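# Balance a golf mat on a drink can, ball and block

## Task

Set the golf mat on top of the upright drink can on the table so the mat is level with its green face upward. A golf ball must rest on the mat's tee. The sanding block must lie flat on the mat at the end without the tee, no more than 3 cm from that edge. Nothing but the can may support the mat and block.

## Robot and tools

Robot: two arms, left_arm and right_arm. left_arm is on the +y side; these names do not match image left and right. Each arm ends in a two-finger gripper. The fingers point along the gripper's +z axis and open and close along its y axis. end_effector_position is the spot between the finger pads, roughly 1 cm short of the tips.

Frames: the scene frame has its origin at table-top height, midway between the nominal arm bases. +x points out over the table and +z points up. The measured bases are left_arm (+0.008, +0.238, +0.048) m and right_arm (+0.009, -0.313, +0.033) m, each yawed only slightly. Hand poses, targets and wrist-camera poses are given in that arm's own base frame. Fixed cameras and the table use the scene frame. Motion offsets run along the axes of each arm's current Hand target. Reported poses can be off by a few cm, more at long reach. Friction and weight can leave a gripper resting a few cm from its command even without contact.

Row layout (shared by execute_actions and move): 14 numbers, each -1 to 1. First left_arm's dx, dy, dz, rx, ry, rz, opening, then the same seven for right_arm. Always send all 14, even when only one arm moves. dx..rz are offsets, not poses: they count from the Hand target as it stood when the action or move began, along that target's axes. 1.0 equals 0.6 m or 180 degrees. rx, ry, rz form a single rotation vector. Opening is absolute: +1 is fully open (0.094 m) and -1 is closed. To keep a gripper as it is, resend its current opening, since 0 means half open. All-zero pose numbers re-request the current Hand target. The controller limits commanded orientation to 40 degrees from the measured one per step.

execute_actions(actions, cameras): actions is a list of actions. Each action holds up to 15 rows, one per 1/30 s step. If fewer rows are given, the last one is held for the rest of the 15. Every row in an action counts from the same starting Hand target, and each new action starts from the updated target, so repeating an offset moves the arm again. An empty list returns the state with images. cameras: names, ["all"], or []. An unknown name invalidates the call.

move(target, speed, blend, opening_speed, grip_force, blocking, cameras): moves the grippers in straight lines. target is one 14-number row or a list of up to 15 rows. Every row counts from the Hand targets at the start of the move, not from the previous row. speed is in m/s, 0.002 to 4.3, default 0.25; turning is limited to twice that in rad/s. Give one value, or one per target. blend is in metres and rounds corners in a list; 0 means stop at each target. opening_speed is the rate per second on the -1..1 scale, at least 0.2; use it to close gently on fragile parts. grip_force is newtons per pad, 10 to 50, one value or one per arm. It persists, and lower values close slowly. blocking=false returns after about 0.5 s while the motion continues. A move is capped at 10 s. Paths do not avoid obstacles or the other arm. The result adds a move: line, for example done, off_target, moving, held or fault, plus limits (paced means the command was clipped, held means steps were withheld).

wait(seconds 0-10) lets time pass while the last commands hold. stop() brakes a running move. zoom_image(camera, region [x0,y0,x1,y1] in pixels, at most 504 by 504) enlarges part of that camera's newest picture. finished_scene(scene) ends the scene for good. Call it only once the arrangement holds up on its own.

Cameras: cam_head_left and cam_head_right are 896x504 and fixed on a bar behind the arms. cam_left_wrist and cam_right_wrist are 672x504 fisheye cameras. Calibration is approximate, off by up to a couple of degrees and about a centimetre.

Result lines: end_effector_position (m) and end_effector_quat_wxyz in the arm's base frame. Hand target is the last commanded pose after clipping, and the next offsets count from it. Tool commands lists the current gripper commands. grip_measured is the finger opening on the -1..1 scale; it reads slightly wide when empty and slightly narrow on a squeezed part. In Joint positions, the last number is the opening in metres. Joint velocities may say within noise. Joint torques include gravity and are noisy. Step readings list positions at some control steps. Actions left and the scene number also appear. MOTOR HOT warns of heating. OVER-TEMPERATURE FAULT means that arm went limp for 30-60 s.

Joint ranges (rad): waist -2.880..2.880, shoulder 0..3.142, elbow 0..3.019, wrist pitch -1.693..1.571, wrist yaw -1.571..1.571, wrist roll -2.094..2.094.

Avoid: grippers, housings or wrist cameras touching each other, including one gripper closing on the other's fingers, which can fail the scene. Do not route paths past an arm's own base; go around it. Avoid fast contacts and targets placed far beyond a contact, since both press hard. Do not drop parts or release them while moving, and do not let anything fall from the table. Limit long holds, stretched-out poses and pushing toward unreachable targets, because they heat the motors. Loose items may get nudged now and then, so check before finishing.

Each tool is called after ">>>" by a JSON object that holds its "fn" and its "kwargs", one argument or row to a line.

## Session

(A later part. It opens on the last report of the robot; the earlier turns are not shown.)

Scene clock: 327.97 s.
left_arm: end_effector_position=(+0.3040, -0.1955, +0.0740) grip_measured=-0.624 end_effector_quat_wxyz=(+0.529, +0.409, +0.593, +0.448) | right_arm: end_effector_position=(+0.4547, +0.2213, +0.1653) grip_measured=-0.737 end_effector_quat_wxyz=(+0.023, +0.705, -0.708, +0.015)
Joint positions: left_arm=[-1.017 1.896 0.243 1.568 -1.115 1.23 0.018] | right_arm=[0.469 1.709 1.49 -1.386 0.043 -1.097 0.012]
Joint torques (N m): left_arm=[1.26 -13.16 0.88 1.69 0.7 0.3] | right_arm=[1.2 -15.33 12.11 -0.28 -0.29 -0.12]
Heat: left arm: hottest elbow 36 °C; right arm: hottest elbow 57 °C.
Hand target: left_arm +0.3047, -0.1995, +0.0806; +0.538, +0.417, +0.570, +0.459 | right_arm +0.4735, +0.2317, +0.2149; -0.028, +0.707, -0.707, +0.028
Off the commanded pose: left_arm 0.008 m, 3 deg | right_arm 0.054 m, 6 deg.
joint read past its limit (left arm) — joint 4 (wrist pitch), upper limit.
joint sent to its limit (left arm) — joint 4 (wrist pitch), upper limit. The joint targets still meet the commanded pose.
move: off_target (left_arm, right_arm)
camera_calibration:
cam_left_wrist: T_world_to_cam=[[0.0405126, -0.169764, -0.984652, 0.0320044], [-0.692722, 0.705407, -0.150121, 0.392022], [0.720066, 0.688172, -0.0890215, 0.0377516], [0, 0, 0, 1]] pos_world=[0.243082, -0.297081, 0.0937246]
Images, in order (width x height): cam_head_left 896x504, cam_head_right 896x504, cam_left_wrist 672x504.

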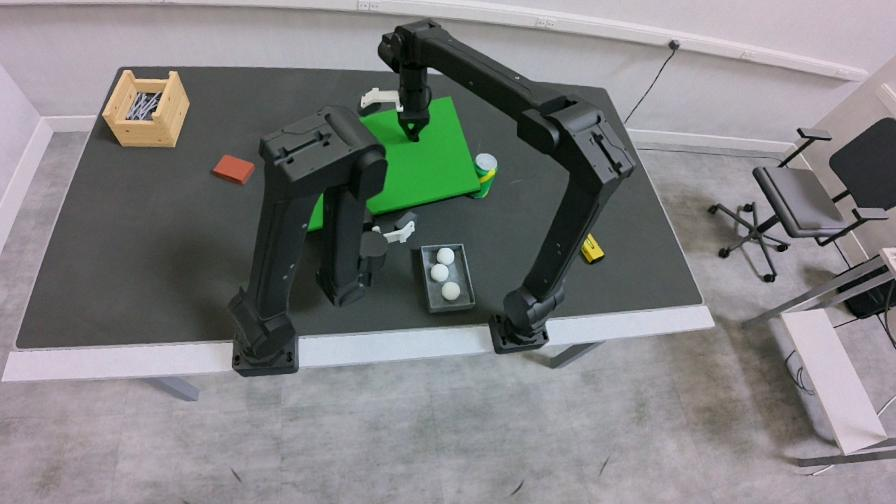

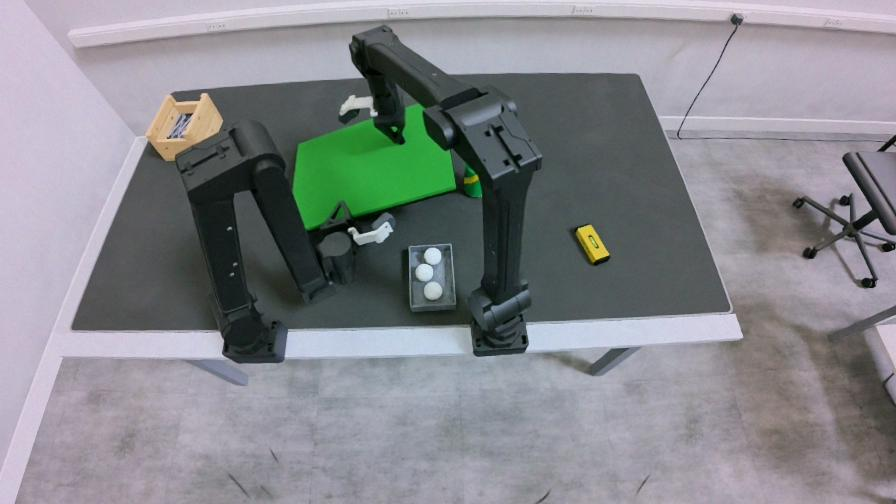

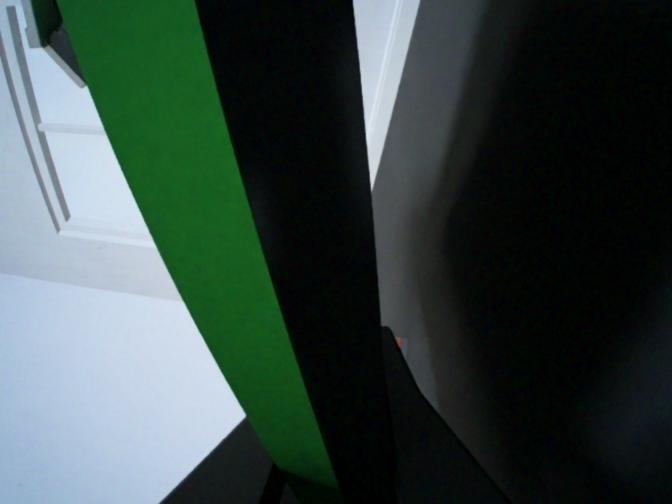

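>>> {"fn": "move", "kwargs": {
  "target": [-0.015,0.099,0,0,0,0.065,-0.75,0.0333,0,-0.025,0,0,0,-0.95],
  "speed": 0.03,
  "cameras": ["cam_head_left","cam_head_right","cam_left_wrist","cam_right_wrist"]
}}

Scene clock: 333.87 s.
left_arm: end_effector_position=(+0.3042, -0.1913, +0.1307) grip_measured=-0.624 end_effector_quat_wxyz=(+0.487, +0.466, +0.538, +0.506) | right_arm: end_effector_position=(+0.4530, +0.2094, +0.1890) grip_measured=-0.737 end_effector_quat_wxyz=(+0.012, +0.708, -0.706, +0.010)
Joint positions: left_arm=[-1.005 1.574 0.214 1.33 -1.096 1.493 0.018] | right_arm=[0.443 1.669 1.501 -1.419 0.027 -1.13 0.012]
Joint torques (N m): left_arm=[1.38 -11.63 3.04 1.98 0.63 0.34] | right_arm=[0.79 -13.86 11.75 -0.14 0.15 -0.15]
Heat: left arm: hottest elbow 36 °C; right arm: hottest elbow 57 °C.
Hand target: left_arm +0.3043, -0.1946, +0.1404; +0.489, +0.474, +0.525, +0.512 | right_arm +0.4723, +0.2117, +0.2300; -0.029, +0.706, -0.707, +0.029
Off the commanded pose: left_arm 0.010 m, 2 deg | right_arm 0.045 m, 5 deg.
move: off_target (right_arm)
camera_calibration:
cam_left_wrist: T_world_to_cam=[[0.0430088, 0.0426934, -0.998162, 0.130213], [-0.683057, 0.730363, 0.00180757, 0.379683], [0.729098, 0.681723, 0.060574, 0.0162632], [0, 0, 0, 1]] pos_world=[0.241887, -0.293953, 0.128302]
cam_right_wrist: T_world_to_cam=[[0.995311, -0.0870374, -0.0422075, -0.421876], [-0.0449252, -0.802352, 0.595158, 0.112886], [-0.0856662, -0.590471, -0.8025, 0.434405], [0, 0, 0, 1]] pos_world=[0.462183, 0.310359, 0.263619]

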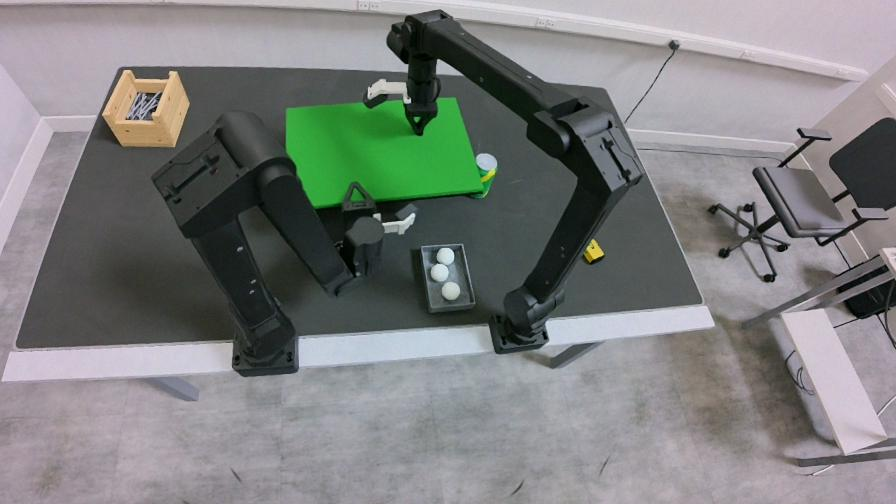

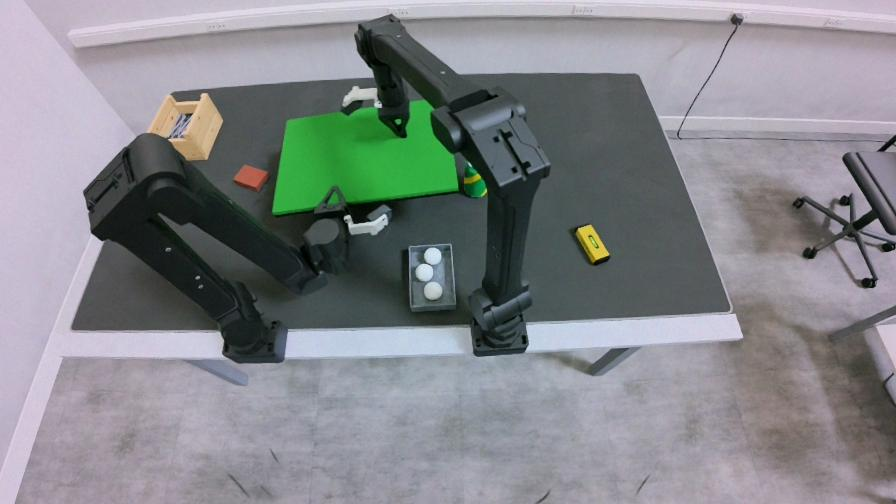

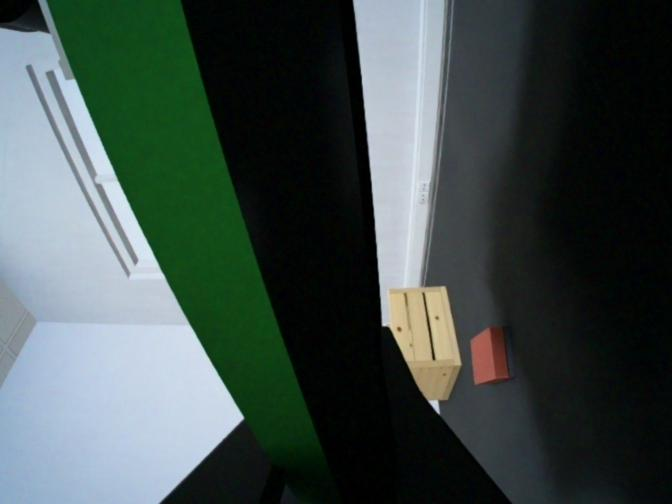

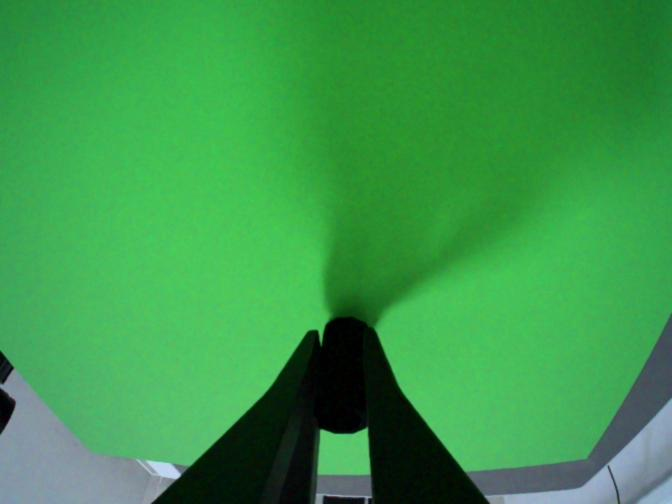

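>>> {"fn": "move", "kwargs": {
  "target": [-0.234,-0.006,0.02,0,-0.06,0,-0.75,0.266,0.02,0,0,0,0.06,-0.95],
  "speed": 0.05,
  "cameras": ["cam_head_left","cam_head_right"]
}}

Scene clock: 353.23 s.
left_arm: end_effector_position=(+0.3306, -0.3168, +0.1411) grip_measured=-0.624 end_effector_quat_wxyz=(+0.541, +0.498, +0.499, +0.459) | right_arm: end_effector_position=(+0.4510, +0.0597, +0.2053) grip_measured=-0.737 end_effector_quat_wxyz=(-0.002, -0.641, +0.768, -0.001)
Joint positions: left_arm=[-1.091 1.693 0.474 1.229 -1.01 1.496 0.018] | right_arm=[0.134 1.539 1.387 -1.42 0.004 -1.256 0.012]
Joint torques (N m): left_arm=[-0.21 -11.58 5.6 1.48 0.5 0.39] | right_arm=[-0.85 -12.75 8.27 1.4 0.11 -0.12]
Heat: left arm: hottest elbow 35 °C; right arm: hottest elbow 58 °C.
Hand target: left_arm +0.3268, -0.3337, +0.1409; +0.536, +0.519, +0.476, +0.465 | right_arm +0.4603, +0.0521, +0.2289; +0.031, -0.637, +0.770, -0.026
Off the commanded pose: left_arm 0.017 m, 4 deg | right_arm 0.027 m, 5 deg.
move: off_target (left_arm, right_arm)
Images, in order (width x height): cam_head_left 896x504, cam_head_right 896x504.

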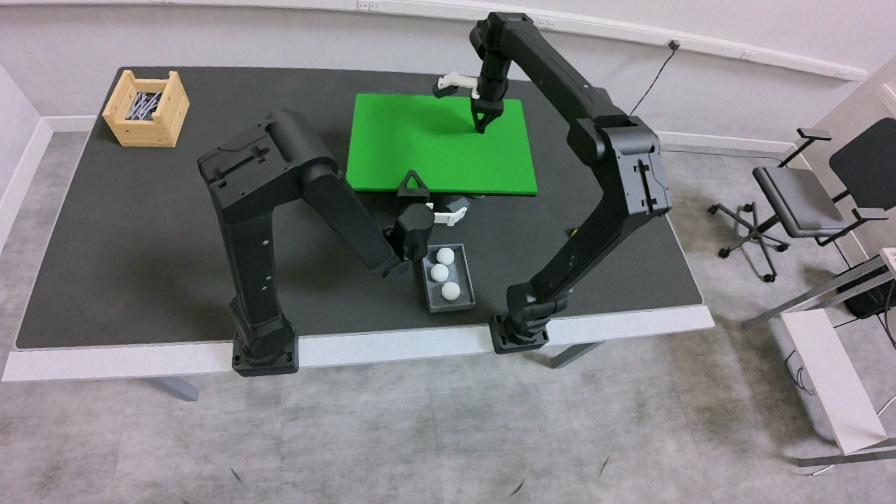

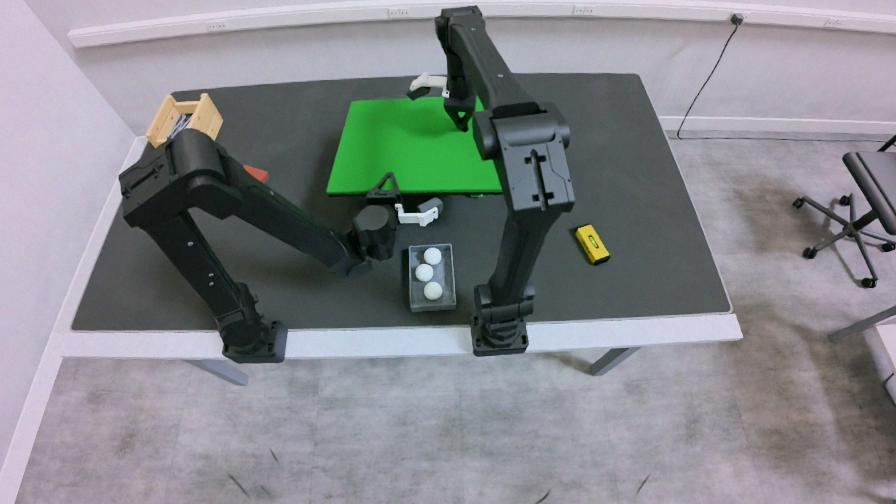

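>>> {"fn": "move", "kwargs": {
  "target": [-0.2257,-0.0068,0.0633,0,-0.0597,0,-0.75,0.2652,-0.0302,-0.0016,0,0,0.0597,-0.95],
  "speed": 0.04,
  "cameras": ["cam_head_left","cam_head_right"]
}}

Scene clock: 360.13 s.
left_arm: end_effector_position=(+0.3540, -0.4547, +0.1427) grip_measured=-0.624 end_effector_quat_wxyz=(+0.585, +0.541, +0.449, +0.404) | right_arm: end_effector_position=(+0.4360, -0.0995, +0.2044) grip_measured=-0.737 end_effector_quat_wxyz=(+0.007, -0.562, +0.827, +0.006)
Joint positions: left_arm=[-1.141 1.853 0.778 1.094 -0.867 1.496 0.018] | right_arm=[-0.231 1.519 1.361 -1.413 -0.019 -1.425 0.012]
Joint torques (N m): left_arm=[0.09 -15.44 7.28 1.4 0.39 0.44] | right_arm=[-0.09 -12.1 9.46 0.98 -0.11 -0.23]
Heat: left arm: hottest elbow 36 °C; right arm: hottest elbow 56 °C.
Hand target: left_arm +0.3491, -0.4727, +0.1407; +0.578, +0.561, +0.424, +0.414 | right_arm +0.4481, -0.1076, +0.2288; +0.033, -0.562, +0.826, -0.023
Off the commanded pose: left_arm 0.019 m, 4 deg | right_arm 0.029 m, 4 deg.
move: off_target (left_arm, right_arm)
Images, in order (width x height): cam_head_left 896x504, cam_head_right 896x504.

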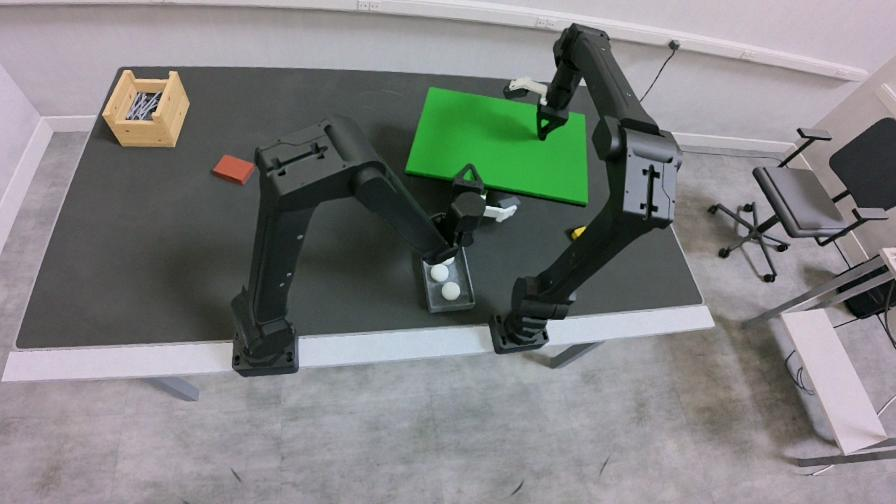

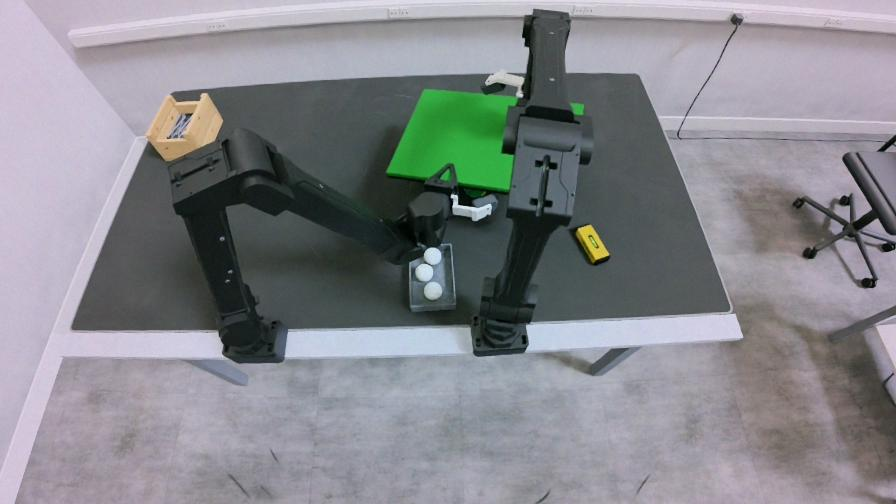

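>>> {"fn": "move", "kwargs": {
  "target": [-0.0093,-0.0668,-0.0077,0,0,0,-0.75,0.0134,0.0122,0.0739,0,0,0,-0.95],
  "speed": 0.03,
  "cameras": ["cam_head_left","cam_head_right","cam_left_wrist"]
}}

Scene clock: 368.53 s.
left_arm: end_effector_position=(+0.3498, -0.4625, +0.1059) grip_measured=-0.624 end_effector_quat_wxyz=(+0.583, +0.543, +0.449, +0.403) | right_arm: end_effector_position=(+0.4323, -0.1058, +0.1693) grip_measured=-0.737 end_effector_quat_wxyz=(+0.014, -0.562, +0.827, -0.001)
Joint positions: left_arm=[-1.156 1.96 0.795 1.174 -0.88 1.492 0.018] | right_arm=[-0.246 1.519 1.267 -1.299 -0.019 -1.441 0.012]
Joint torques (N m): left_arm=[0.03 -15.68 6.11 2.37 0.24 0.44] | right_arm=[1.14 -11.16 8.24 1.21 -0.18 -0.14]
Heat: left arm: hottest elbow 36 °C; right arm: hottest elbow 55 °C.
Hand target: left_arm +0.3430, -0.4777, +0.1007; +0.578, +0.561, +0.424, +0.414 | right_arm +0.4419, -0.1123, +0.1838; +0.033, -0.562, +0.826, -0.022
Off the commanded pose: left_arm 0.017 m, 4 deg | right_arm 0.019 m, 3 deg.
move: off_target (left_arm, right_arm)
camera_calibration:
cam_left_wrist: T_world_to_cam=[[0.0650054, -0.013761, -0.99779, 0.0812568], [-0.375709, 0.925989, -0.037248, 0.595977], [0.924455, 0.3773, 0.0550242, -0.0391251], [0, 0, 0, 1]] pos_world=[0.254801, -0.535988, 0.105429]
Images, in order (width x height): cam_head_left 896x504, cam_head_right 896x504, cam_left_wrist 672x504.

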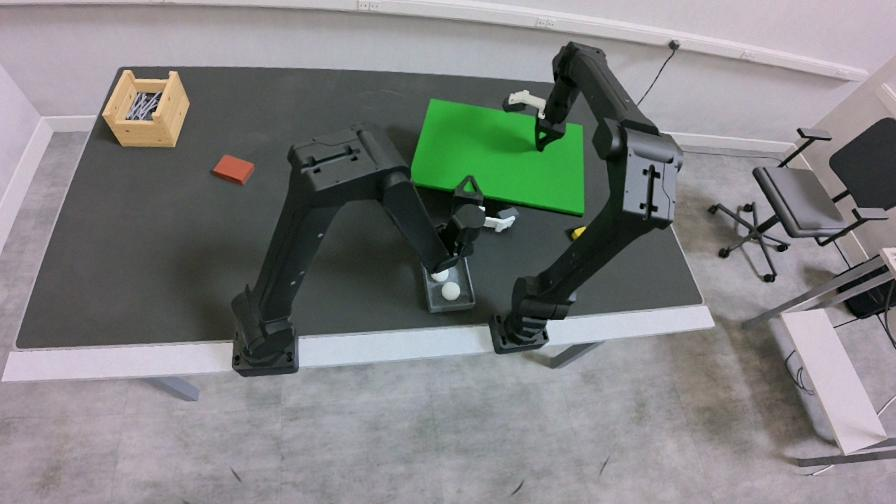

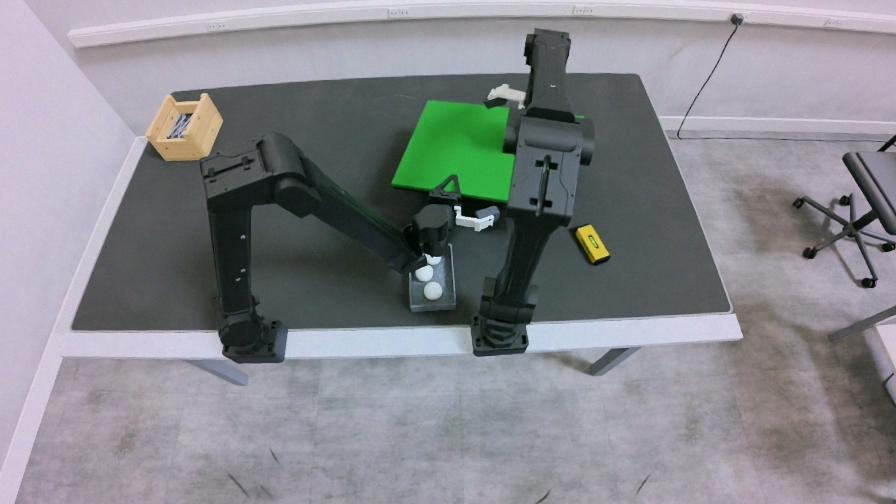

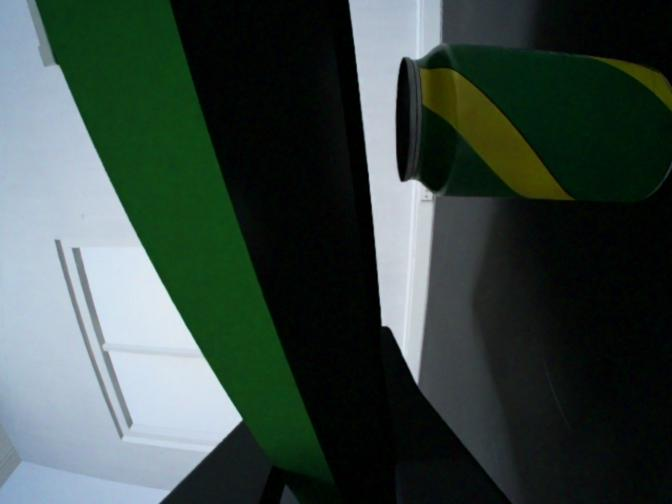

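>>> {"fn": "move", "kwargs": {
  "target": [-0.0057,-0.01,-0.019,0,0,0,-0.75,0.0079,0.02,0.0183,0,0,0,-0.95],
  "speed": 0.03,
  "cameras": ["cam_left_wrist"]
}}

>>> {"fn": "zoom_image", "kwargs": {
  "camera": "cam_left_wrist",
  "region": [250, 0, 672, 330]
}}

Scene clock: 376.07 s.
left_arm: end_effector_position=(+0.3401, -0.4653, +0.0941) grip_measured=-0.624 end_effector_quat_wxyz=(+0.577, +0.549, +0.448, +0.407) | right_arm: end_effector_position=(+0.4236, -0.1086, +0.1512) grip_measured=-0.737 end_effector_quat_wxyz=(+0.011, -0.562, +0.827, +0.002)
Joint positions: left_arm=[-1.179 1.984 0.795 1.183 -0.907 1.496 0.018] | right_arm=[-0.257 1.519 1.218 -1.26 -0.019 -1.451 0.012]
Joint torques (N m): left_arm=[-0.21 -16.79 5.16 2.92 0.37 0.43] | right_arm=[1.14 -12.04 7.47 1.09 -0.16 -0.08]
Heat: left arm: hottest elbow 36 °C; right arm: hottest elbow 54 °C.
Hand target: left_arm +0.3311, -0.4778, +0.0947; +0.578, +0.561, +0.424, +0.414 | right_arm +0.4301, -0.1123, +0.1720; +0.033, -0.562, +0.826, -0.023
Off the commanded pose: left_arm 0.015 m, 3 deg | right_arm 0.022 m, 4 deg.
move: off_target (left_arm, right_arm)
camera_calibration:
cam_left_wrist: T_world_to_cam=[[0.0597172, 0.00486367, -0.998203, 0.0806151], [-0.379023, 0.925209, -0.0181669, 0.593459], [0.923459, 0.379427, 0.0570943, -0.0273764], [0, 0, 0, 1]] pos_world=[0.245401, -0.539078, 0.0928147]
Images, in order (width x height): cam_left_wrist 672x504.

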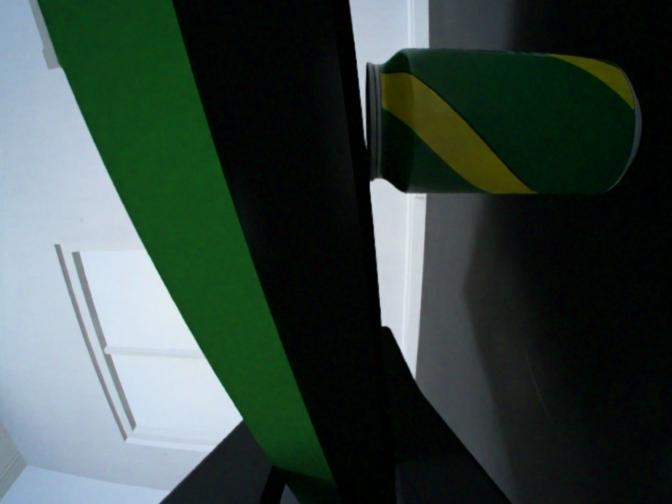

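Scaled by 1.194 from the camera's 672x504 image, which has a finer 960x720 frame.

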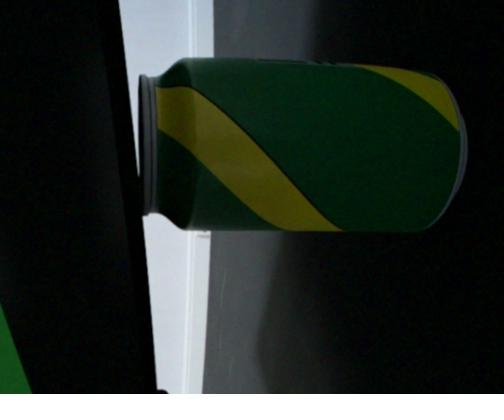

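>>> {"fn": "move", "kwargs": {
  "target": [0,0.0033,0,0,0,0.022,-0.75,0.0005,0.0013,0.0166,0,0,0,-0.95],
  "speed": 0.02,
  "cameras": ["cam_left_wrist","cam_head_left"]
}}

>>> {"fn": "zoom_image", "kwargs": {
  "camera": "cam_left_wrist",
  "region": [250, 0, 672, 330]
}}

Scene clock: 383.50 s.
left_arm: end_effector_position=(+0.3402, -0.4647, +0.0942) grip_measured=-0.624 end_effector_quat_wxyz=(+0.567, +0.558, +0.436, +0.420) | right_arm: end_effector_position=(+0.4234, -0.1099, +0.1446) grip_measured=-0.737 end_effector_quat_wxyz=(+0.014, -0.562, +0.827, -0.001)
Joint positions: left_arm=[-1.179 1.984 0.795 1.183 -0.91 1.541 0.018] | right_arm=[-0.261 1.519 1.2 -1.232 -0.019 -1.455 0.012]
Joint torques (N m): left_arm=[-0.15 -17.03 5.15 2.61 0.46 0.66] | right_arm=[1.2 -11.63 7.42 0.92 -0.22 -0.06]
Heat: left arm: hottest elbow 36 °C; right arm: hottest elbow 53 °C.
Hand target: left_arm +0.3312, -0.4777, +0.0968; +0.564, +0.575, +0.404, +0.434 | right_arm +0.4300, -0.1124, +0.1620; +0.033, -0.562, +0.826, -0.023
Off the commanded pose: left_arm 0.016 m, 4 deg | right_arm 0.019 m, 3 deg.
move: off_target (left_arm, right_arm)
camera_calibration:
cam_left_wrist: T_world_to_cam=[[0.0716225, 0.0471734, -0.996316, 0.0961027], [-0.381645, 0.924165, 0.0163217, 0.59018], [0.92153, 0.37907, 0.0841945, -0.0297853], [0, 0, 0, 1]] pos_world=[0.245804, -0.538666, 0.0886236]
Images, in order (width x height): cam_head_left 896x504, cam_left_wrist 672x504.

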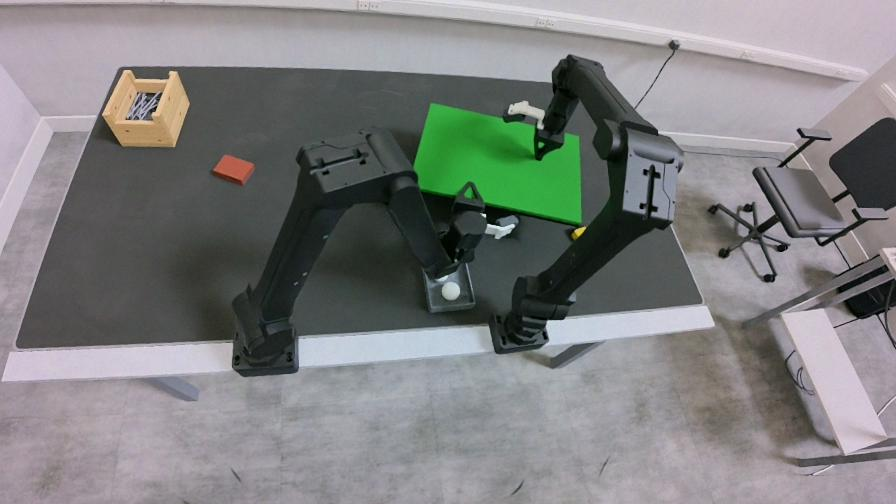

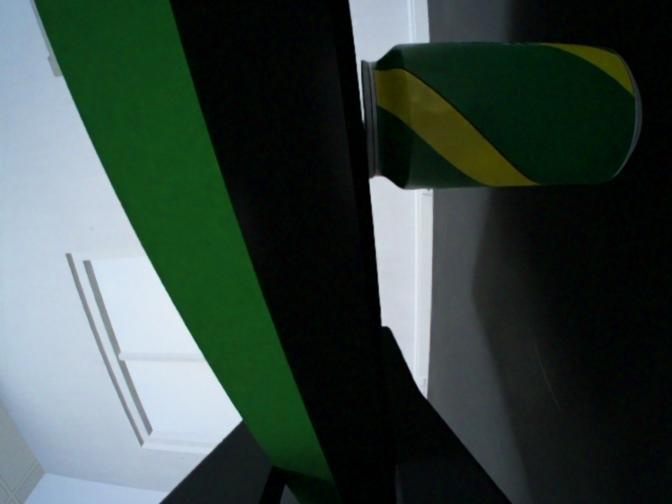

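Scaled by 1.194 from the camera's 672x504 image, which has a finer 960x720 frame.

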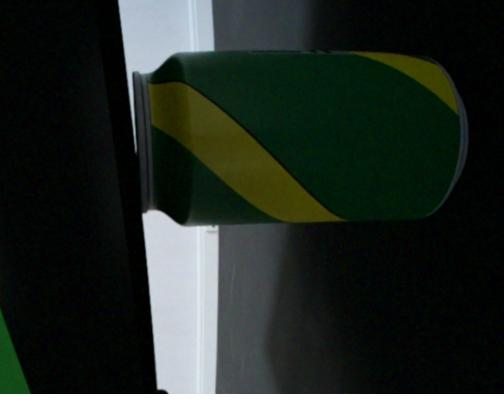

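>>> {"fn": "move", "kwargs": {
  "target": [0,-0.0083,0,0,0,0,-0.75,0.0003,0.0007,0.0083,0,0,0,-0.95],
  "speed": 0.02,
  "cameras": ["cam_left_wrist"]
}}

>>> {"fn": "zoom_image", "kwargs": {
  "camera": "cam_left_wrist",
  "region": [250, 0, 672, 330]
}}

Scene clock: 386.93 s.
left_arm: end_effector_position=(+0.3402, -0.4645, +0.0936) grip_measured=-0.624 end_effector_quat_wxyz=(+0.565, +0.559, +0.432, +0.425) | right_arm: end_effector_position=(+0.4234, -0.1100, +0.1422) grip_measured=-0.737 end_effector_quat_wxyz=(+0.015, -0.562, +0.827, -0.002)
Joint positions: left_arm=[-1.179 1.989 0.795 1.195 -0.91 1.558 0.018] | right_arm=[-0.261 1.519 1.193 -1.223 -0.02 -1.455 0.012]
Joint torques (N m): left_arm=[-0.15 -16.15 5.16 2.67 0.51 0.5] | right_arm=[1.44 -11.46 6.97 1.16 -0.17 -0.09]
Heat: left arm: hottest elbow 36 °C; right arm: hottest elbow 53 °C.
Hand target: left_arm +0.3313, -0.4775, +0.0917; +0.563, +0.575, +0.404, +0.434 | right_arm +0.4299, -0.1124, +0.1569; +0.033, -0.562, +0.826, -0.023
Off the commanded pose: left_arm 0.016 m, 4 deg | right_arm 0.016 m, 3 deg.
move: off_target (left_arm, right_arm)
camera_calibration:
cam_left_wrist: T_world_to_cam=[[0.0786604, 0.0577942, -0.995225, 0.0979046], [-0.382085, 0.92383, 0.023449, 0.589338], [0.920773, 0.378416, 0.0947512, -0.030767], [0, 0, 0, 1]] pos_world=[0.245806, -0.538464, 0.0865329]
Images, in order (width x height): cam_left_wrist 672x504.

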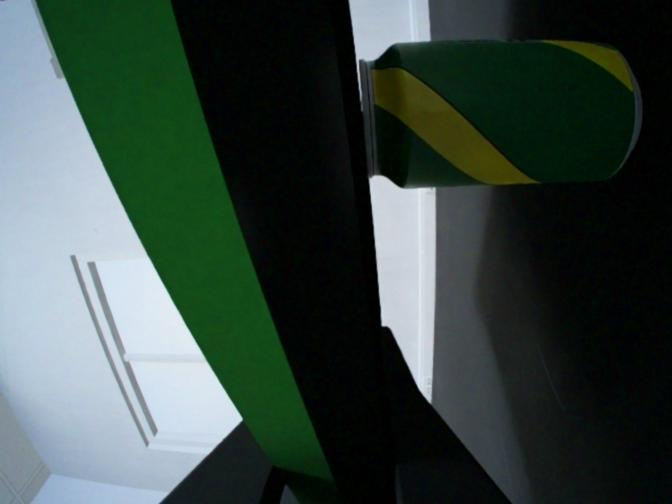

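Scaled by 1.194 from the camera's 672x504 image, which has a finer 960x720 frame.

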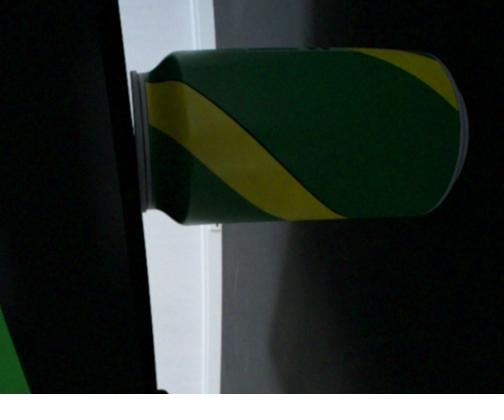

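>>> {"fn": "move", "kwargs": {
  "target": [0,-0.0083,0,0,0,0,-0.75,0.0003,0.0007,0.0083,0,0,0,-0.95],
  "speed": 0.02
}}

Scene clock: 389.23 s.
left_arm: end_effector_position=(+0.3400, -0.4642, +0.0924) grip_measured=-0.624 end_effector_quat_wxyz=(+0.565, +0.559, +0.429, +0.428) | right_arm: end_effector_position=(+0.4234, -0.1100, +0.1401) grip_measured=-0.737 end_effector_quat_wxyz=(+0.016, -0.562, +0.827, -0.003)
Joint positions: left_arm=[-1.179 1.998 0.795 1.213 -0.91 1.573 0.018] | right_arm=[-0.261 1.519 1.187 -1.214 -0.021 -1.456 0.012]
Joint torques (N m): left_arm=[-0.09 -15.85 5.23 2.54 0.55 0.36] | right_arm=[0.97 -11.34 7.1 1.44 -0.14 -0.09]
Heat: left arm: hottest elbow 36 °C; right arm: hottest elbow 52 °C.
Hand target: left_arm +0.3314, -0.4773, +0.0868; +0.564, +0.575, +0.404, +0.434 | right_arm +0.4299, -0.1124, +0.1520; +0.033, -0.562, +0.826, -0.023
Off the commanded pose: left_arm 0.017 m, 3 deg | right_arm 0.014 m, 3 deg.
move: off_target (left_arm, right_arm)

>>> {"fn": "move", "kwargs": {
  "target": [0,-0.005,0,0,0,0,-0.75,0.0006,0.0016,0.02,0,0,0,-0.95],
  "speed": 0.02,
  "cameras": ["cam_left_wrist","cam_head_left"]
}}

>>> {"fn": "zoom_image", "kwargs": {
  "camera": "cam_left_wrist",
  "region": [250, 0, 672, 330]
}}

Scene clock: 392.47 s.
left_arm: end_effector_position=(+0.3400, -0.4640, +0.0919) grip_measured=-0.625 end_effector_quat_wxyz=(+0.563, +0.562, +0.423, +0.434) | right_arm: end_effector_position=(+0.4237, -0.1107, +0.1357) grip_measured=-0.737 end_effector_quat_wxyz=(+0.020, -0.562, +0.827, -0.007)
Joint positions: left_arm=[-1.179 2.002 0.795 1.224 -0.91 1.596 0.018] | right_arm=[-0.263 1.517 1.173 -1.19 -0.021 -1.456 0.012]
Joint torques (N m): left_arm=[-0.26 -15.44 5.19 2.51 0.59 0.15] | right_arm=[0.79 -10.58 6.65 1.72 -0.11 -0.08]
Heat: left arm: hottest elbow 36 °C; right arm: hottest elbow 52 °C.
Hand target: left_arm +0.3315, -0.4772, +0.0837; +0.563, +0.575, +0.404, +0.434 | right_arm +0.4298, -0.1124, +0.1399; +0.033, -0.562, +0.826, -0.023
Off the commanded pose: left_arm 0.018 m, 3 deg | right_arm 0.008 m, 2 deg.
move: off_target (left_arm)
camera_calibration:
cam_left_wrist: T_world_to_cam=[[0.0947866, 0.0796042, -0.99231, 0.100536], [-0.382836, 0.923056, 0.0374795, 0.587426], [0.918941, 0.37634, 0.117969, -0.0331356], [0, 0, 0, 1]] pos_world=[0.245808, -0.53776, 0.0816549]
Images, in order (width x height): cam_head_left 896x504, cam_left_wrist 672x504.

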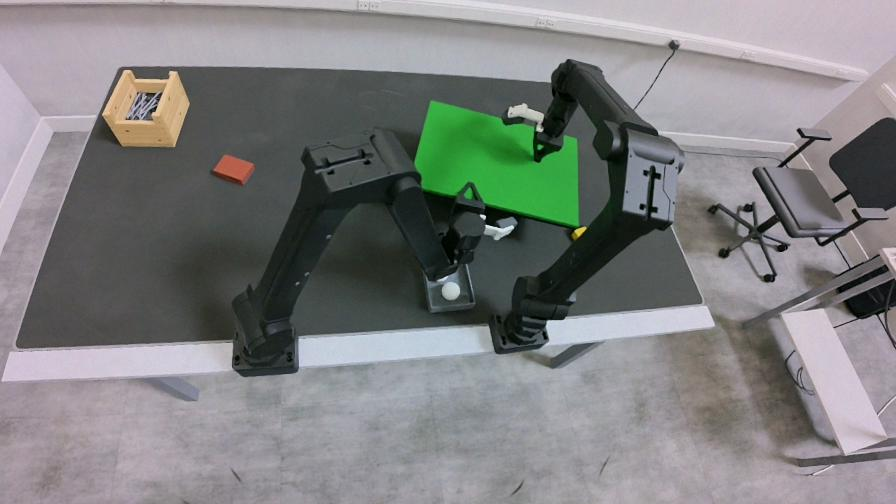

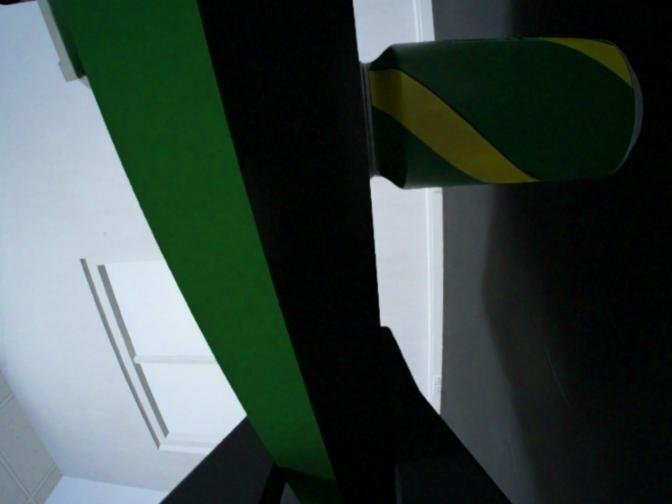

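Scaled by 1.194 from the camera's 672x504 image, which has a finer 960x720 frame.

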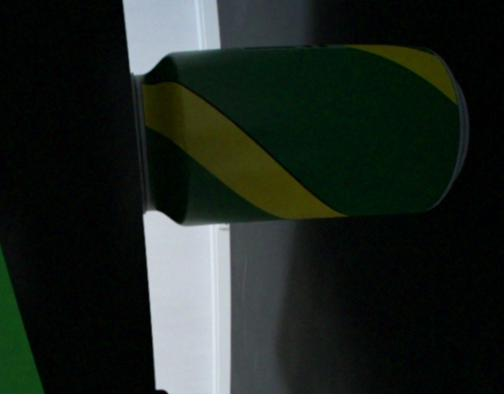

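>>> {"fn": "move", "kwargs": {
  "target": [0,0,0,0,0,0,-0.75,0,0,0,0,0,0,-0.55],
  "speed": 0.02,
  "opening_speed": 0.25,
  "cameras": ["cam_left_wrist","cam_head_left","cam_right_wrist"]
}}

Scene clock: 395.70 s.
left_arm: end_effector_position=(+0.3399, -0.4642, +0.0924) grip_measured=-0.625 end_effector_quat_wxyz=(+0.560, +0.565, +0.418, +0.439) | right_arm: end_effector_position=(+0.4249, -0.1116, +0.1341) grip_measured=-0.553 end_effector_quat_wxyz=(+0.021, -0.562, +0.827, -0.011)
Joint positions: left_arm=[-1.179 2.002 0.795 1.226 -0.909 1.614 0.018] | right_arm=[-0.263 1.517 1.168 -1.178 -0.018 -1.456 0.021]
Joint torques (N m): left_arm=[-0.15 -15.62 5.27 2.44 0.55 0] | right_arm=[0.56 -10.64 6.79 1.21 -0.2 -0.05]
Heat: left arm: hottest elbow 36 °C; right arm: hottest elbow 52 °C.
Hand target: left_arm +0.3315, -0.4772, +0.0837; +0.563, +0.575, +0.404, +0.434 | right_arm +0.4298, -0.1123, +0.1398; +0.033, -0.562, +0.826, -0.023
Off the commanded pose: left_arm 0.018 m, 2 deg | right_arm 0.008 m, 2 deg.
move: off_target (left_arm)
camera_calibration:
cam_left_wrist: T_world_to_cam=[[0.100603, 0.0942677, -0.990451, 0.105667], [-0.382154, 0.922798, 0.0490121, 0.586198], [0.918606, 0.373573, 0.128861, -0.0351853], [0, 0, 0, 1]] pos_world=[0.245709, -0.537759, 0.0804609]
cam_right_wrist: T_world_to_cam=[[0.893613, -0.448836, -0.00175017, -0.426774], [-0.374482, -0.747716, 0.548346, 0.0392574], [-0.247426, -0.489353, -0.83625, 0.282897], [0, 0, 0, 1]] pos_world=[0.466068, -0.0237614, 0.214299]
Images, in order (width x height): cam_head_left 896x504, cam_left_wrist 672x504, cam_right_wrist 672x504.

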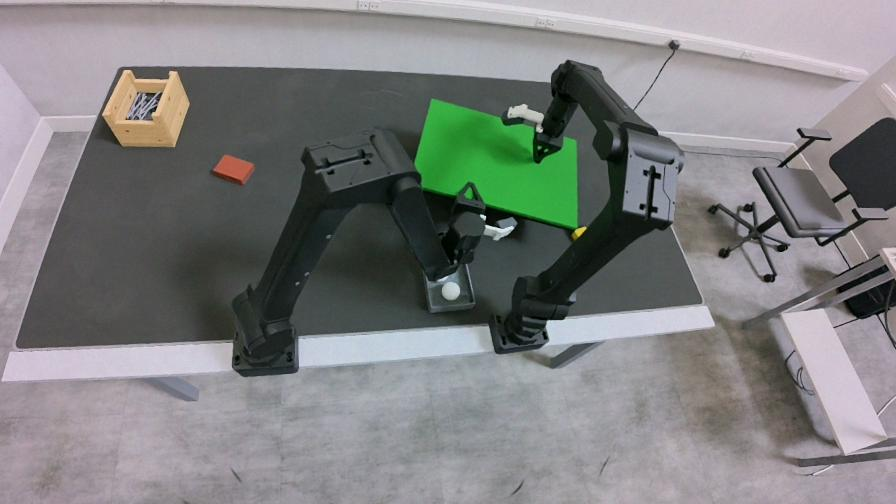

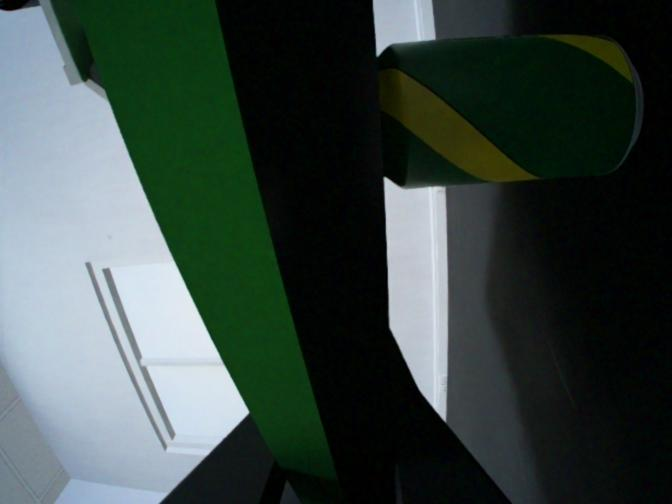

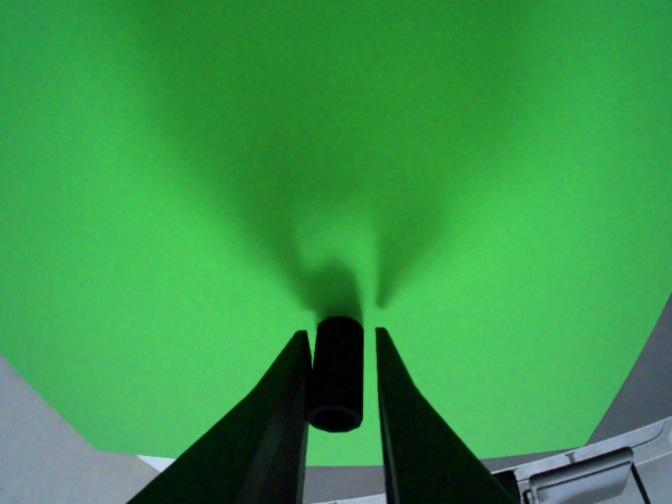

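>>> {"fn": "move", "kwargs": {
  "target": [0,0,0,0,0,-0.01,-0.75,0,0,0,0,0,0,0.1],
  "speed": 0.02,
  "opening_speed": 0.4,
  "cameras": ["cam_left_wrist","cam_right_wrist"]
}}

Scene clock: 399.13 s.
left_arm: end_effector_position=(+0.3379, -0.4660, +0.0924) grip_measured=-0.625 end_effector_quat_wxyz=(+0.562, +0.566, +0.417, +0.436) | right_arm: end_effector_position=(+0.4263, -0.1118, +0.1342) grip_measured=+0.097 end_effector_quat_wxyz=(+0.024, -0.562, +0.827, -0.013)
Joint positions: left_arm=[-1.183 2.002 0.795 1.226 -0.907 1.612 0.018] | right_arm=[-0.263 1.517 1.168 -1.172 -0.019 -1.456 0.052]
Joint torques (N m): left_arm=[0.15 -15.38 5.27 2.41 0.43 -0.28] | right_arm=[1.55 -10.75 6.82 1.07 -0.25 -0.1]
Heat: left arm: hottest elbow 36 °C; right arm: hottest elbow 52 °C.
Hand target: left_arm +0.3315, -0.4772, +0.0837; +0.570, +0.569, +0.413, +0.425 | right_arm +0.4298, -0.1123, +0.1398; +0.033, -0.562, +0.826, -0.023
Off the commanded pose: left_arm 0.016 m, 2 deg | right_arm 0.007 m, 2 deg.
move: off_target (left_arm)
camera_calibration:
cam_left_wrist: T_world_to_cam=[[0.100601, 0.0913393, -0.990725, 0.104784], [-0.376145, 0.925362, 0.0471184, 0.586381], [0.921083, 0.367916, 0.127449, -0.0359185], [0, 0, 0, 1]] pos_world=[0.243107, -0.538971, 0.0807605]
cam_right_wrist: T_world_to_cam=[[0.893632, -0.448786, 0.00356689, -0.428805], [-0.377601, -0.747545, 0.546438, 0.0411444], [-0.242567, -0.489662, -0.837492, 0.281263], [0, 0, 0, 1]] pos_world=[0.466956, -0.0239606, 0.214603]
Images, in order (width x height): cam_left_wrist 672x504, cam_right_wrist 672x504.

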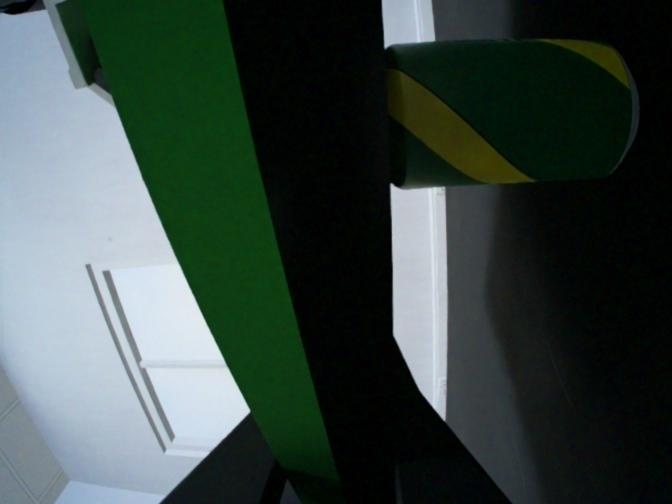

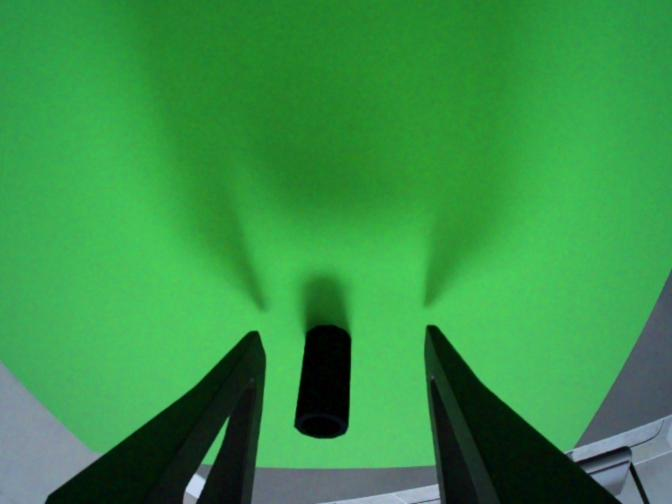

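>>> {"fn": "move", "kwargs": {
  "target": [0,0,0,0,0,0,-0.75,0,0,-0.2,0,0,0,0.1],
  "speed": 0.08
}}

Scene clock: 416.63 s.
left_arm: end_effector_position=(+0.3379, -0.4660, +0.0924) grip_measured=-0.625 end_effector_quat_wxyz=(+0.562, +0.566, +0.417, +0.436) | right_arm: end_effector_position=(+0.4101, -0.1074, +0.2324) grip_measured=+0.098 end_effector_quat_wxyz=(+0.014, -0.562, +0.827, -0.002)
Joint positions: left_arm=[-1.183 2.002 0.795 1.226 -0.907 1.612 0.018] | right_arm=[-0.263 1.435 1.345 -1.458 -0.019 -1.456 0.052]
Joint torques (N m): left_arm=[0.32 -15.15 5.23 2.39 0.44 -0.3] | right_arm=[0.67 -9.76 10.93 -0.24 -0.22 -0.15]
Heat: left arm: hottest elbow 36 °C; right arm: hottest elbow 51 °C.
Hand target: left_arm +0.3315, -0.4772, +0.0837; +0.570, +0.569, +0.413, +0.425 | right_arm +0.4201, -0.1123, +0.2596; +0.033, -0.562, +0.826, -0.023
Off the commanded pose: left_arm 0.016 m, 2 deg | right_arm 0.029 m, 3 deg.
move: off_target (left_arm, right_arm)

>>> {"fn": "move", "kwargs": {
  "target": [0,0,0,0,0,0,-0.75,0.234,0.0118,-0.0412,-0.001,0.0325,0.741,0.1],
  "speed": 0.25
}}

Scene clock: 428.30 s.
left_arm: end_effector_position=(+0.3379, -0.4660, +0.0924) grip_measured=-0.625 end_effector_quat_wxyz=(+0.562, +0.566, +0.417, +0.436) | right_arm: end_effector_position=(+0.3503, -0.2300, +0.2668) grip_measured=+0.098 end_effector_quat_wxyz=(-0.010, +0.529, +0.849, +0.000)
Joint positions: left_arm=[-1.183 2.002 0.795 1.226 -0.907 1.612 0.018] | right_arm=[-0.58 1.447 1.447 -1.592 0 0.535 0.052]
Joint torques (N m): left_arm=[0.15 -15.33 5.22 2.35 0.45 -0.3] | right_arm=[0.26 -6.77 10.96 -0.2 0.02 0.07]
Heat: left arm: hottest elbow 36 °C; right arm: hottest elbow 52 °C.
Hand target: left_arm +0.3315, -0.4772, +0.0837; +0.570, +0.569, +0.413, +0.425 | right_arm +0.3601, -0.2404, +0.2796; +0.000, +0.538, +0.843, +0.000
Off the commanded pose: left_arm 0.016 m, 2 deg | right_arm 0.019 m, 2 deg.
move: off_target (left_arm, right_arm)

>>> {"fn": "move", "kwargs": {
  "target": [0,0,0,0,0,0,-0.75,-0.0663,-0.0548,0.05,-0.5,0,0,0.7],
  "speed": 0.25,
  "cameras": ["cam_head_left","cam_head_right"]
}}

Scene clock: 433.80 s.
left_arm: end_effector_position=(+0.3379, -0.4660, +0.0924) grip_measured=-0.625 end_effector_quat_wxyz=(+0.562, +0.566, +0.417, +0.436) | right_arm: end_effector_position=(+0.3483, -0.2855, +0.2572) grip_measured=+0.698 end_effector_quat_wxyz=(+0.368, +0.363, +0.613, +0.598)
Joint positions: left_arm=[-1.183 2.002 0.795 1.226 -0.907 1.612 0.018] | right_arm=[-1.082 1.487 0.987 -0.773 -1.556 0.28 0.08]
Joint torques (N m): left_arm=[0.26 -15.56 5.2 2.36 0.43 -0.31] | right_arm=[0.38 -7.18 6 1.52 -0.66 -0.04]
Heat: left arm: hottest elbow 36 °C; right arm: hottest elbow 51 °C.
Hand target: left_arm +0.3315, -0.4772, +0.0837; +0.570, +0.569, +0.413, +0.425 | right_arm +0.3471, -0.2903, +0.2495; +0.380, +0.380, +0.596, +0.596
Off the commanded pose: left_arm 0.016 m, 2 deg | right_arm 0.009 m, 3 deg.
move: off_target (left_arm, right_arm)
Images, in order (width x height): cam_head_left 896x504, cam_head_right 896x504.

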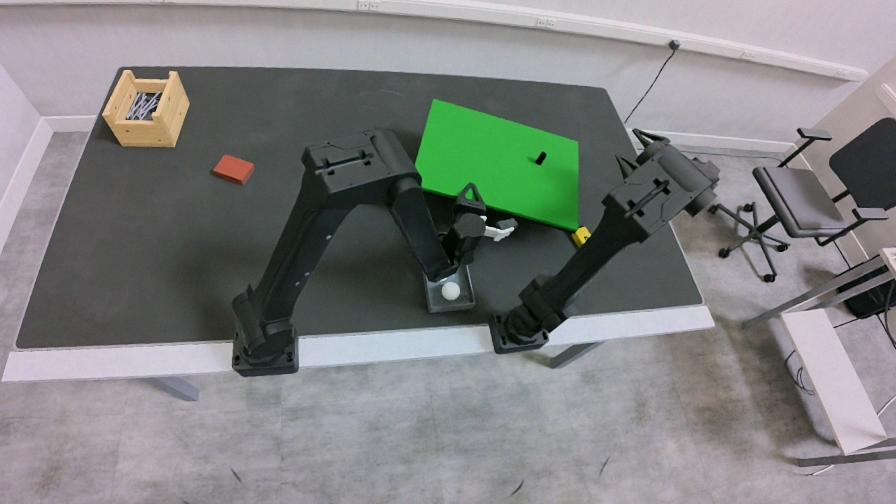

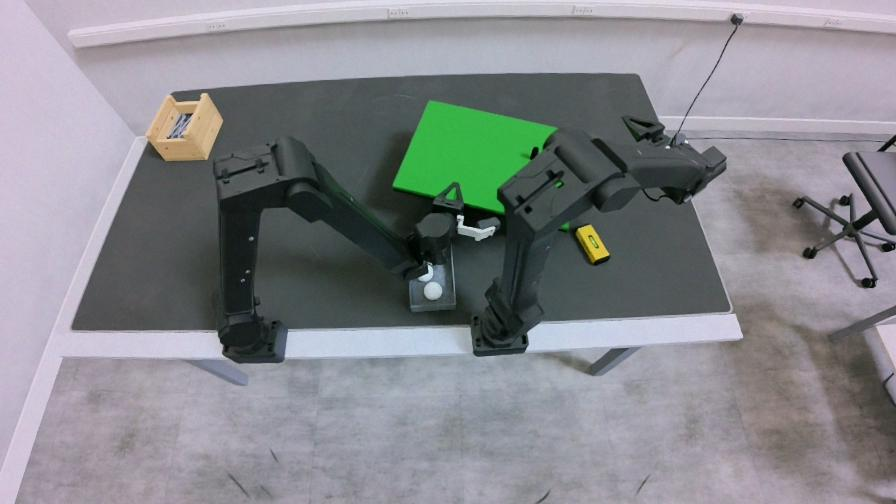

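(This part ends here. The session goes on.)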